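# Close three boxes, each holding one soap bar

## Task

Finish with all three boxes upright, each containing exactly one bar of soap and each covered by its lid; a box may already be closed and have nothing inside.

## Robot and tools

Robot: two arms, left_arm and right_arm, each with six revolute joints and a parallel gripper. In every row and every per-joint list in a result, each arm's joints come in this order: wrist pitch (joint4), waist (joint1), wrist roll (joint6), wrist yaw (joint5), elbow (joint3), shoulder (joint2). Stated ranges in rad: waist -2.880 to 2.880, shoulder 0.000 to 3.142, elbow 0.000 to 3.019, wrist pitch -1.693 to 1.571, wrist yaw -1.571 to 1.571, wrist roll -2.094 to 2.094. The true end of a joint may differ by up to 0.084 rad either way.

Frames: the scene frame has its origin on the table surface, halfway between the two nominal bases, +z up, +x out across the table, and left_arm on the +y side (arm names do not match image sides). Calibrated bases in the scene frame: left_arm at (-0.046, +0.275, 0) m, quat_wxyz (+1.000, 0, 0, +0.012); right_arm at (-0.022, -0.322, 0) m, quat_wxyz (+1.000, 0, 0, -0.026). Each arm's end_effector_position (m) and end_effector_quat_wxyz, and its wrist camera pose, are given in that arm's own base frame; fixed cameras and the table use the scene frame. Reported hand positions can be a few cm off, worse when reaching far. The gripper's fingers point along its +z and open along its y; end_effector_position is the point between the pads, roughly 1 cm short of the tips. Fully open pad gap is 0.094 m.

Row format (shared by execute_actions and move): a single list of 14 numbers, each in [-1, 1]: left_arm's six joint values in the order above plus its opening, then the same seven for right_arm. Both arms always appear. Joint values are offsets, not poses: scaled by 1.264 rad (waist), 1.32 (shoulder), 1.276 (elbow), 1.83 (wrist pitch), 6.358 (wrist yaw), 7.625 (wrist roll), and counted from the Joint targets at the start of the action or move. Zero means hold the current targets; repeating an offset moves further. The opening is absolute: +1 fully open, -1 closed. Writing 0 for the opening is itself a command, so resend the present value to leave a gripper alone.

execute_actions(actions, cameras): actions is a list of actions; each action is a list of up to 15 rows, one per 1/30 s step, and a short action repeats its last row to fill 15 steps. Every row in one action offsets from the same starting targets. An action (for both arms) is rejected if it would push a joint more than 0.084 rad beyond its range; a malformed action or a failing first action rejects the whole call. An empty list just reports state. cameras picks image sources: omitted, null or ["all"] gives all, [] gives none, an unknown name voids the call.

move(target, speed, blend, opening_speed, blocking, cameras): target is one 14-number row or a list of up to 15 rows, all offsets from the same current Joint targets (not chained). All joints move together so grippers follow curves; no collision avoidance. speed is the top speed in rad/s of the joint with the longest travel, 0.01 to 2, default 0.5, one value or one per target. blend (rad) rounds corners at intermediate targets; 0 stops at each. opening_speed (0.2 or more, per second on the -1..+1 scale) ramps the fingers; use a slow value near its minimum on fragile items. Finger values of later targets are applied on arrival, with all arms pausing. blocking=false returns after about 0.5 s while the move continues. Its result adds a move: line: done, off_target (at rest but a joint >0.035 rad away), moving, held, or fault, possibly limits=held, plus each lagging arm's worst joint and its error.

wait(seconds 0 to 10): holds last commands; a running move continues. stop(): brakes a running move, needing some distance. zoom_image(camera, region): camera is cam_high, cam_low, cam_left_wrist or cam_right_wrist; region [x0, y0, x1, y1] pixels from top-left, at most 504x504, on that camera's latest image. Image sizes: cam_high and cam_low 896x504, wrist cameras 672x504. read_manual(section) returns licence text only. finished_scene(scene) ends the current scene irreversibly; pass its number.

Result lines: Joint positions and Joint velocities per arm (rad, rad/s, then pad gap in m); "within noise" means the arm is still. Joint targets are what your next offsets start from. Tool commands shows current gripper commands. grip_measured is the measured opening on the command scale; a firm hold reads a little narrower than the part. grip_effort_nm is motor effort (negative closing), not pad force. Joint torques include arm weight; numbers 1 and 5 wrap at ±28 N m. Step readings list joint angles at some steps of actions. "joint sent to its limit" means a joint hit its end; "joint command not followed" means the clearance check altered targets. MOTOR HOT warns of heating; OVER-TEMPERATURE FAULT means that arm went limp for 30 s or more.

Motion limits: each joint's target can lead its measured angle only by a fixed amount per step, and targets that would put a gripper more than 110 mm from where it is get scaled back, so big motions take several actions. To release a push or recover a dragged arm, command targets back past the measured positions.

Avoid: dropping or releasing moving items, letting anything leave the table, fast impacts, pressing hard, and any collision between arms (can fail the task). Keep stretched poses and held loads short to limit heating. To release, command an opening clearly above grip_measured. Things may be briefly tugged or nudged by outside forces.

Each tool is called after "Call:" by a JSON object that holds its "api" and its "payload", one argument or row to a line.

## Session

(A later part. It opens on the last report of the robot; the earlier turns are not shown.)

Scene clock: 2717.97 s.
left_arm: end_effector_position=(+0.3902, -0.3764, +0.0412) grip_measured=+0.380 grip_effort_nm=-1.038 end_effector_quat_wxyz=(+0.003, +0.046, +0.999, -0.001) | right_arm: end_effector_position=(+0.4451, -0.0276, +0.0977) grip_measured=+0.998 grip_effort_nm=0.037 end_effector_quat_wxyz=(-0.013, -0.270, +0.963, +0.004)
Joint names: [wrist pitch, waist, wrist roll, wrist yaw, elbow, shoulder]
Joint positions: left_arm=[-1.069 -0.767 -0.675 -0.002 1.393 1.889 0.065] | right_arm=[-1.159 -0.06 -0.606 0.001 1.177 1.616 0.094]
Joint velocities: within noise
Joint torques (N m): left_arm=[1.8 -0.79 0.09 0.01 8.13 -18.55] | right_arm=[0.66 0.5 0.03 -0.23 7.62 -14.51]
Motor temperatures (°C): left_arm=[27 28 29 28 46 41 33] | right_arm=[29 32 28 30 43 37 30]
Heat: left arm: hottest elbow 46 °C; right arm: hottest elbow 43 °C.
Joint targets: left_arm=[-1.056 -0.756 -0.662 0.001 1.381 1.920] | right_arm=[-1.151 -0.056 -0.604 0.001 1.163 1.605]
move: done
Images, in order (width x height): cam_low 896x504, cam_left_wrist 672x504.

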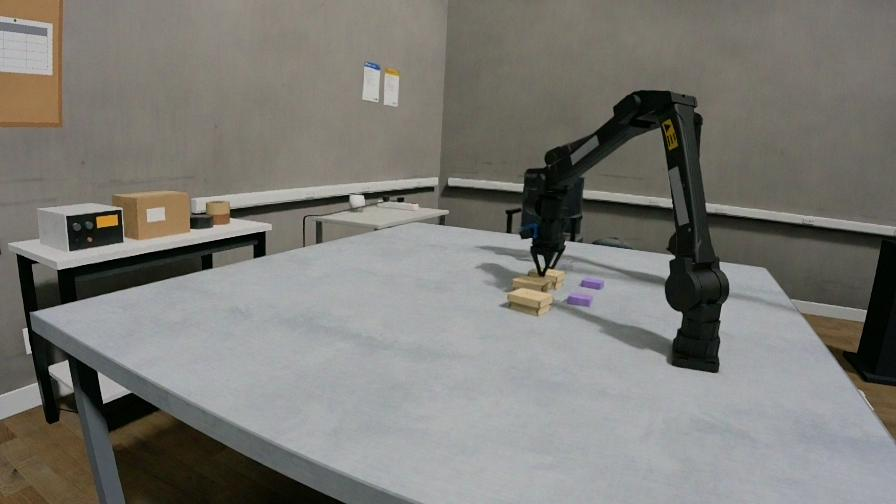

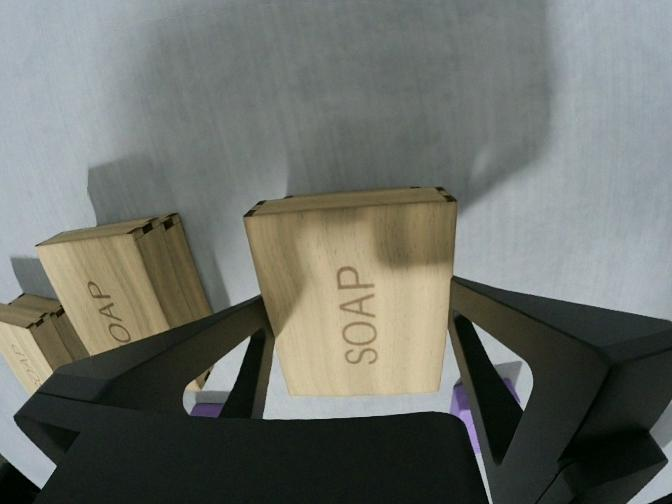

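Seated. Release and lift.

Call:
{"api": "move", "payload": {
  "target": [0,0,0,0,0,0,0.45,0,0,0,0,0,0,1],
  "opening_speed": 0.3,
  "cameras": []
}}

Call:
{"api": "move", "payload": {
  "target": [
    [0,0,0,0,0,0,0.8,0,0,0,0,0,0,1],
    [0,0,0,0,0.0431,-0.0326,0.8,0,0,0,0,0,0,1],
    [-0.0907,0,0,0,0.1081,-0.0811,0.8,0,0,0,0,0,0,1]
  ],
  "speed": 0.15,
  "opening_speed": 0.5
}}

Call:
{"api": "zoom_image", "payload": {
  "camera": "cam_low",
  "region": [498, 252, 578, 322]
}}

Call:
{"api": "zoom_image", "payload": {
  "camera": "cam_left_wrist",
  "region": [30, 120, 480, 358]
}}

Scene clock: 2731.40 s.
left_arm: end_effector_position=(+0.3903, -0.3764, +0.0412) grip_measured=+0.447 grip_effort_nm=0.095 end_effector_quat_wxyz=(+0.003, +0.046, +0.999, -0.001) | right_arm: end_effector_position=(+0.4451, -0.0276, +0.0977) grip_measured=+0.998 grip_effort_nm=0.042 end_effector_quat_wxyz=(-0.013, -0.270, +0.963, +0.004)
Joint names: [wrist pitch, waist, wrist roll, wrist yaw, elbow, shoulder]
Joint positions: left_arm=[-1.069 -0.767 -0.675 -0.002 1.393 1.889 0.068] | right_arm=[-1.159 -0.06 -0.606 0.001 1.177 1.616 0.094]
Joint velocities: within noise
Joint torques (N m): left_arm=[1.59 -0.79 0.09 0.01 8.14 -18.43] | right_arm=[0.65 0.5 0.03 -0.22 7.64 -14.56]
Motor temperatures (°C): left_arm=[27 28 29 28 45 41 33] | right_arm=[29 32 28 30 43 37 30]
Heat: left arm: hottest elbow 45 °C; right arm: hottest elbow 43 °C.
Joint targets: left_arm=[-1.057 -0.756 -0.662 0.001 1.381 1.920] | right_arm=[-1.151 -0.056 -0.604 0.001 1.163 1.605]
move: done
No camera images: "cameras" was empty.

Scene clock: 2734.43 s.
left_arm: end_effector_position=(+0.3893, -0.3754, +0.0975) grip_measured=+0.798 grip_effort_nm=0.125 end_effector_quat_wxyz=(-0.001, +0.046, +0.999, +0.002) | right_arm: end_effector_position=(+0.4451, -0.0276, +0.0977) grip_measured=+0.998 grip_effort_nm=0.042 end_effector_quat_wxyz=(-0.013, -0.270, +0.963, +0.004)
Joint names: [wrist pitch, waist, wrist roll, wrist yaw, elbow, shoulder]
Joint positions: left_arm=[-1.211 -0.767 -0.675 -0.002 1.467 1.83 0.084] | right_arm=[-1.159 -0.06 -0.606 0.001 1.177 1.616 0.094]
Joint velocities: within noise
Joint torques (N m): left_arm=[0.62 -0.73 0.09 0 14.56 -22.36] | right_arm=[0.65 0.5 0.04 -0.23 7.62 -14.51]
Motor temperatures (°C): left_arm=[27 28 29 28 45 41 33] | right_arm=[29 32 28 30 43 37 30]
Heat: left arm: hottest elbow 45 °C; right arm: hottest elbow 43 °C.
Joint targets: left_arm=[-1.222 -0.756 -0.662 0.001 1.520 1.813] | right_arm=[-1.151 -0.056 -0.604 0.001 1.163 1.605]
move: off_target (left_arm); left_arm: the elbow is farthest, 0.052 rad from its target

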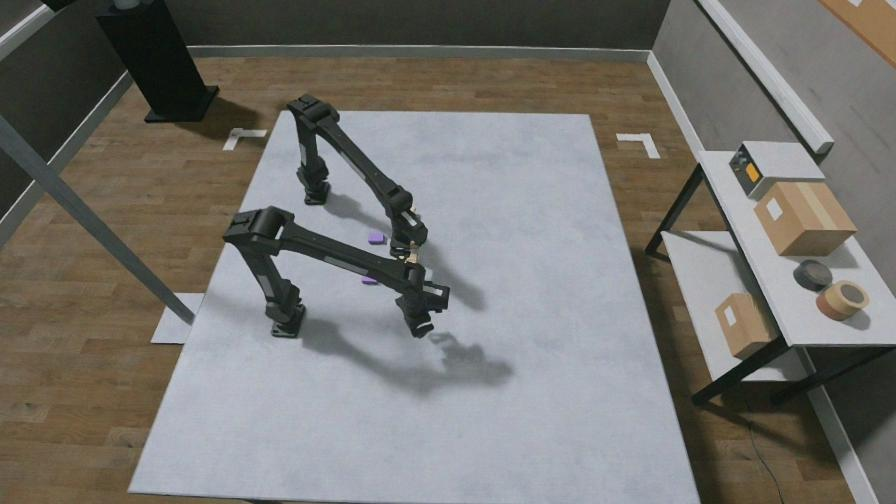

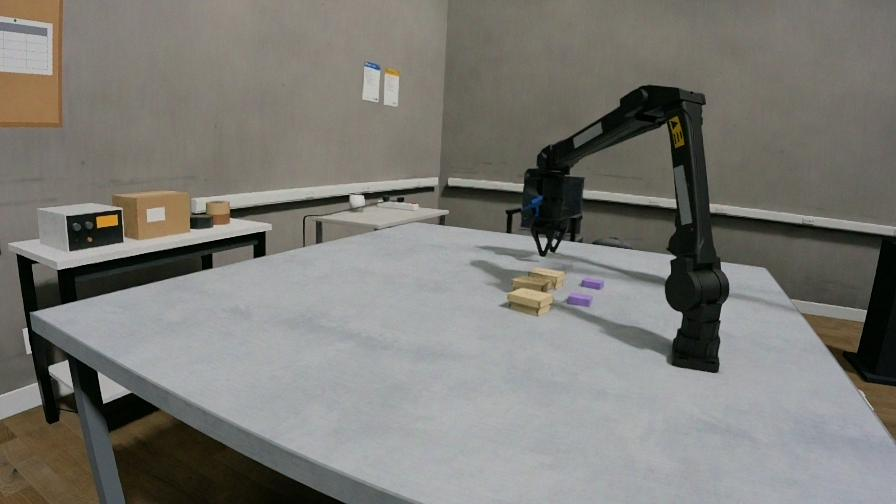

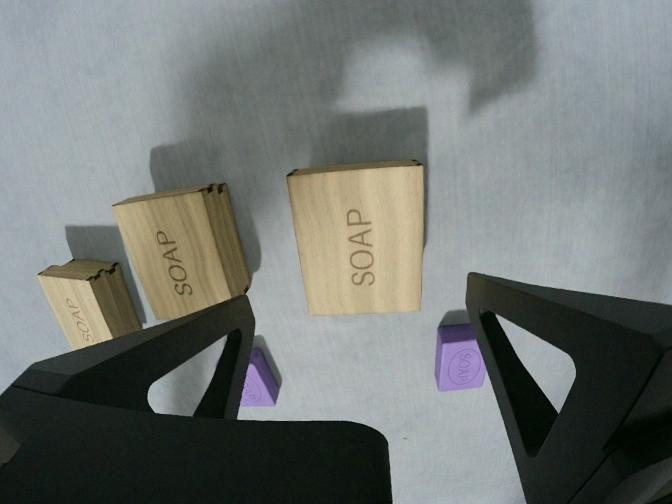

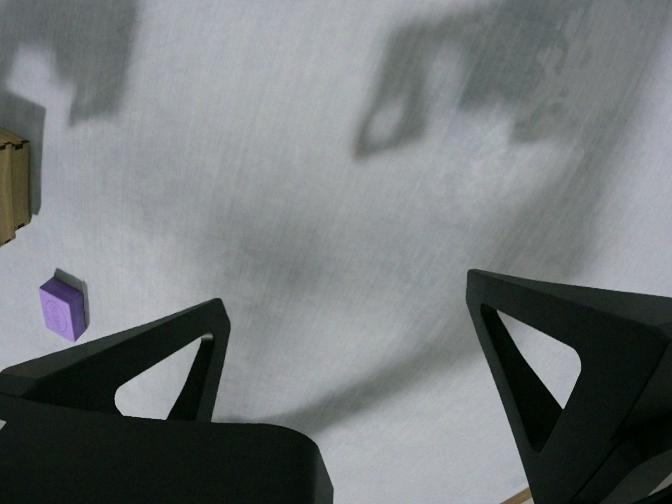

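Scaled by 6.300 from the camera's 896x504 image, which has a finer 1280x720 frame.

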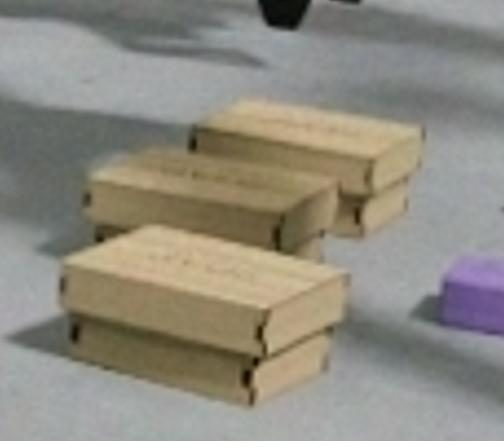

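Scaled by 1.120 from the camera's 672x504 image, which has a finer 960x720 frame.

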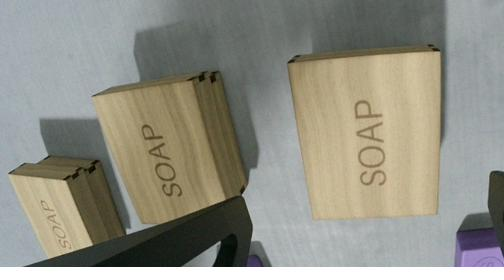

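Call:
{"api": "finished_scene", "payload": {
  "scene": 1
}}

The scene is finished: the task was done.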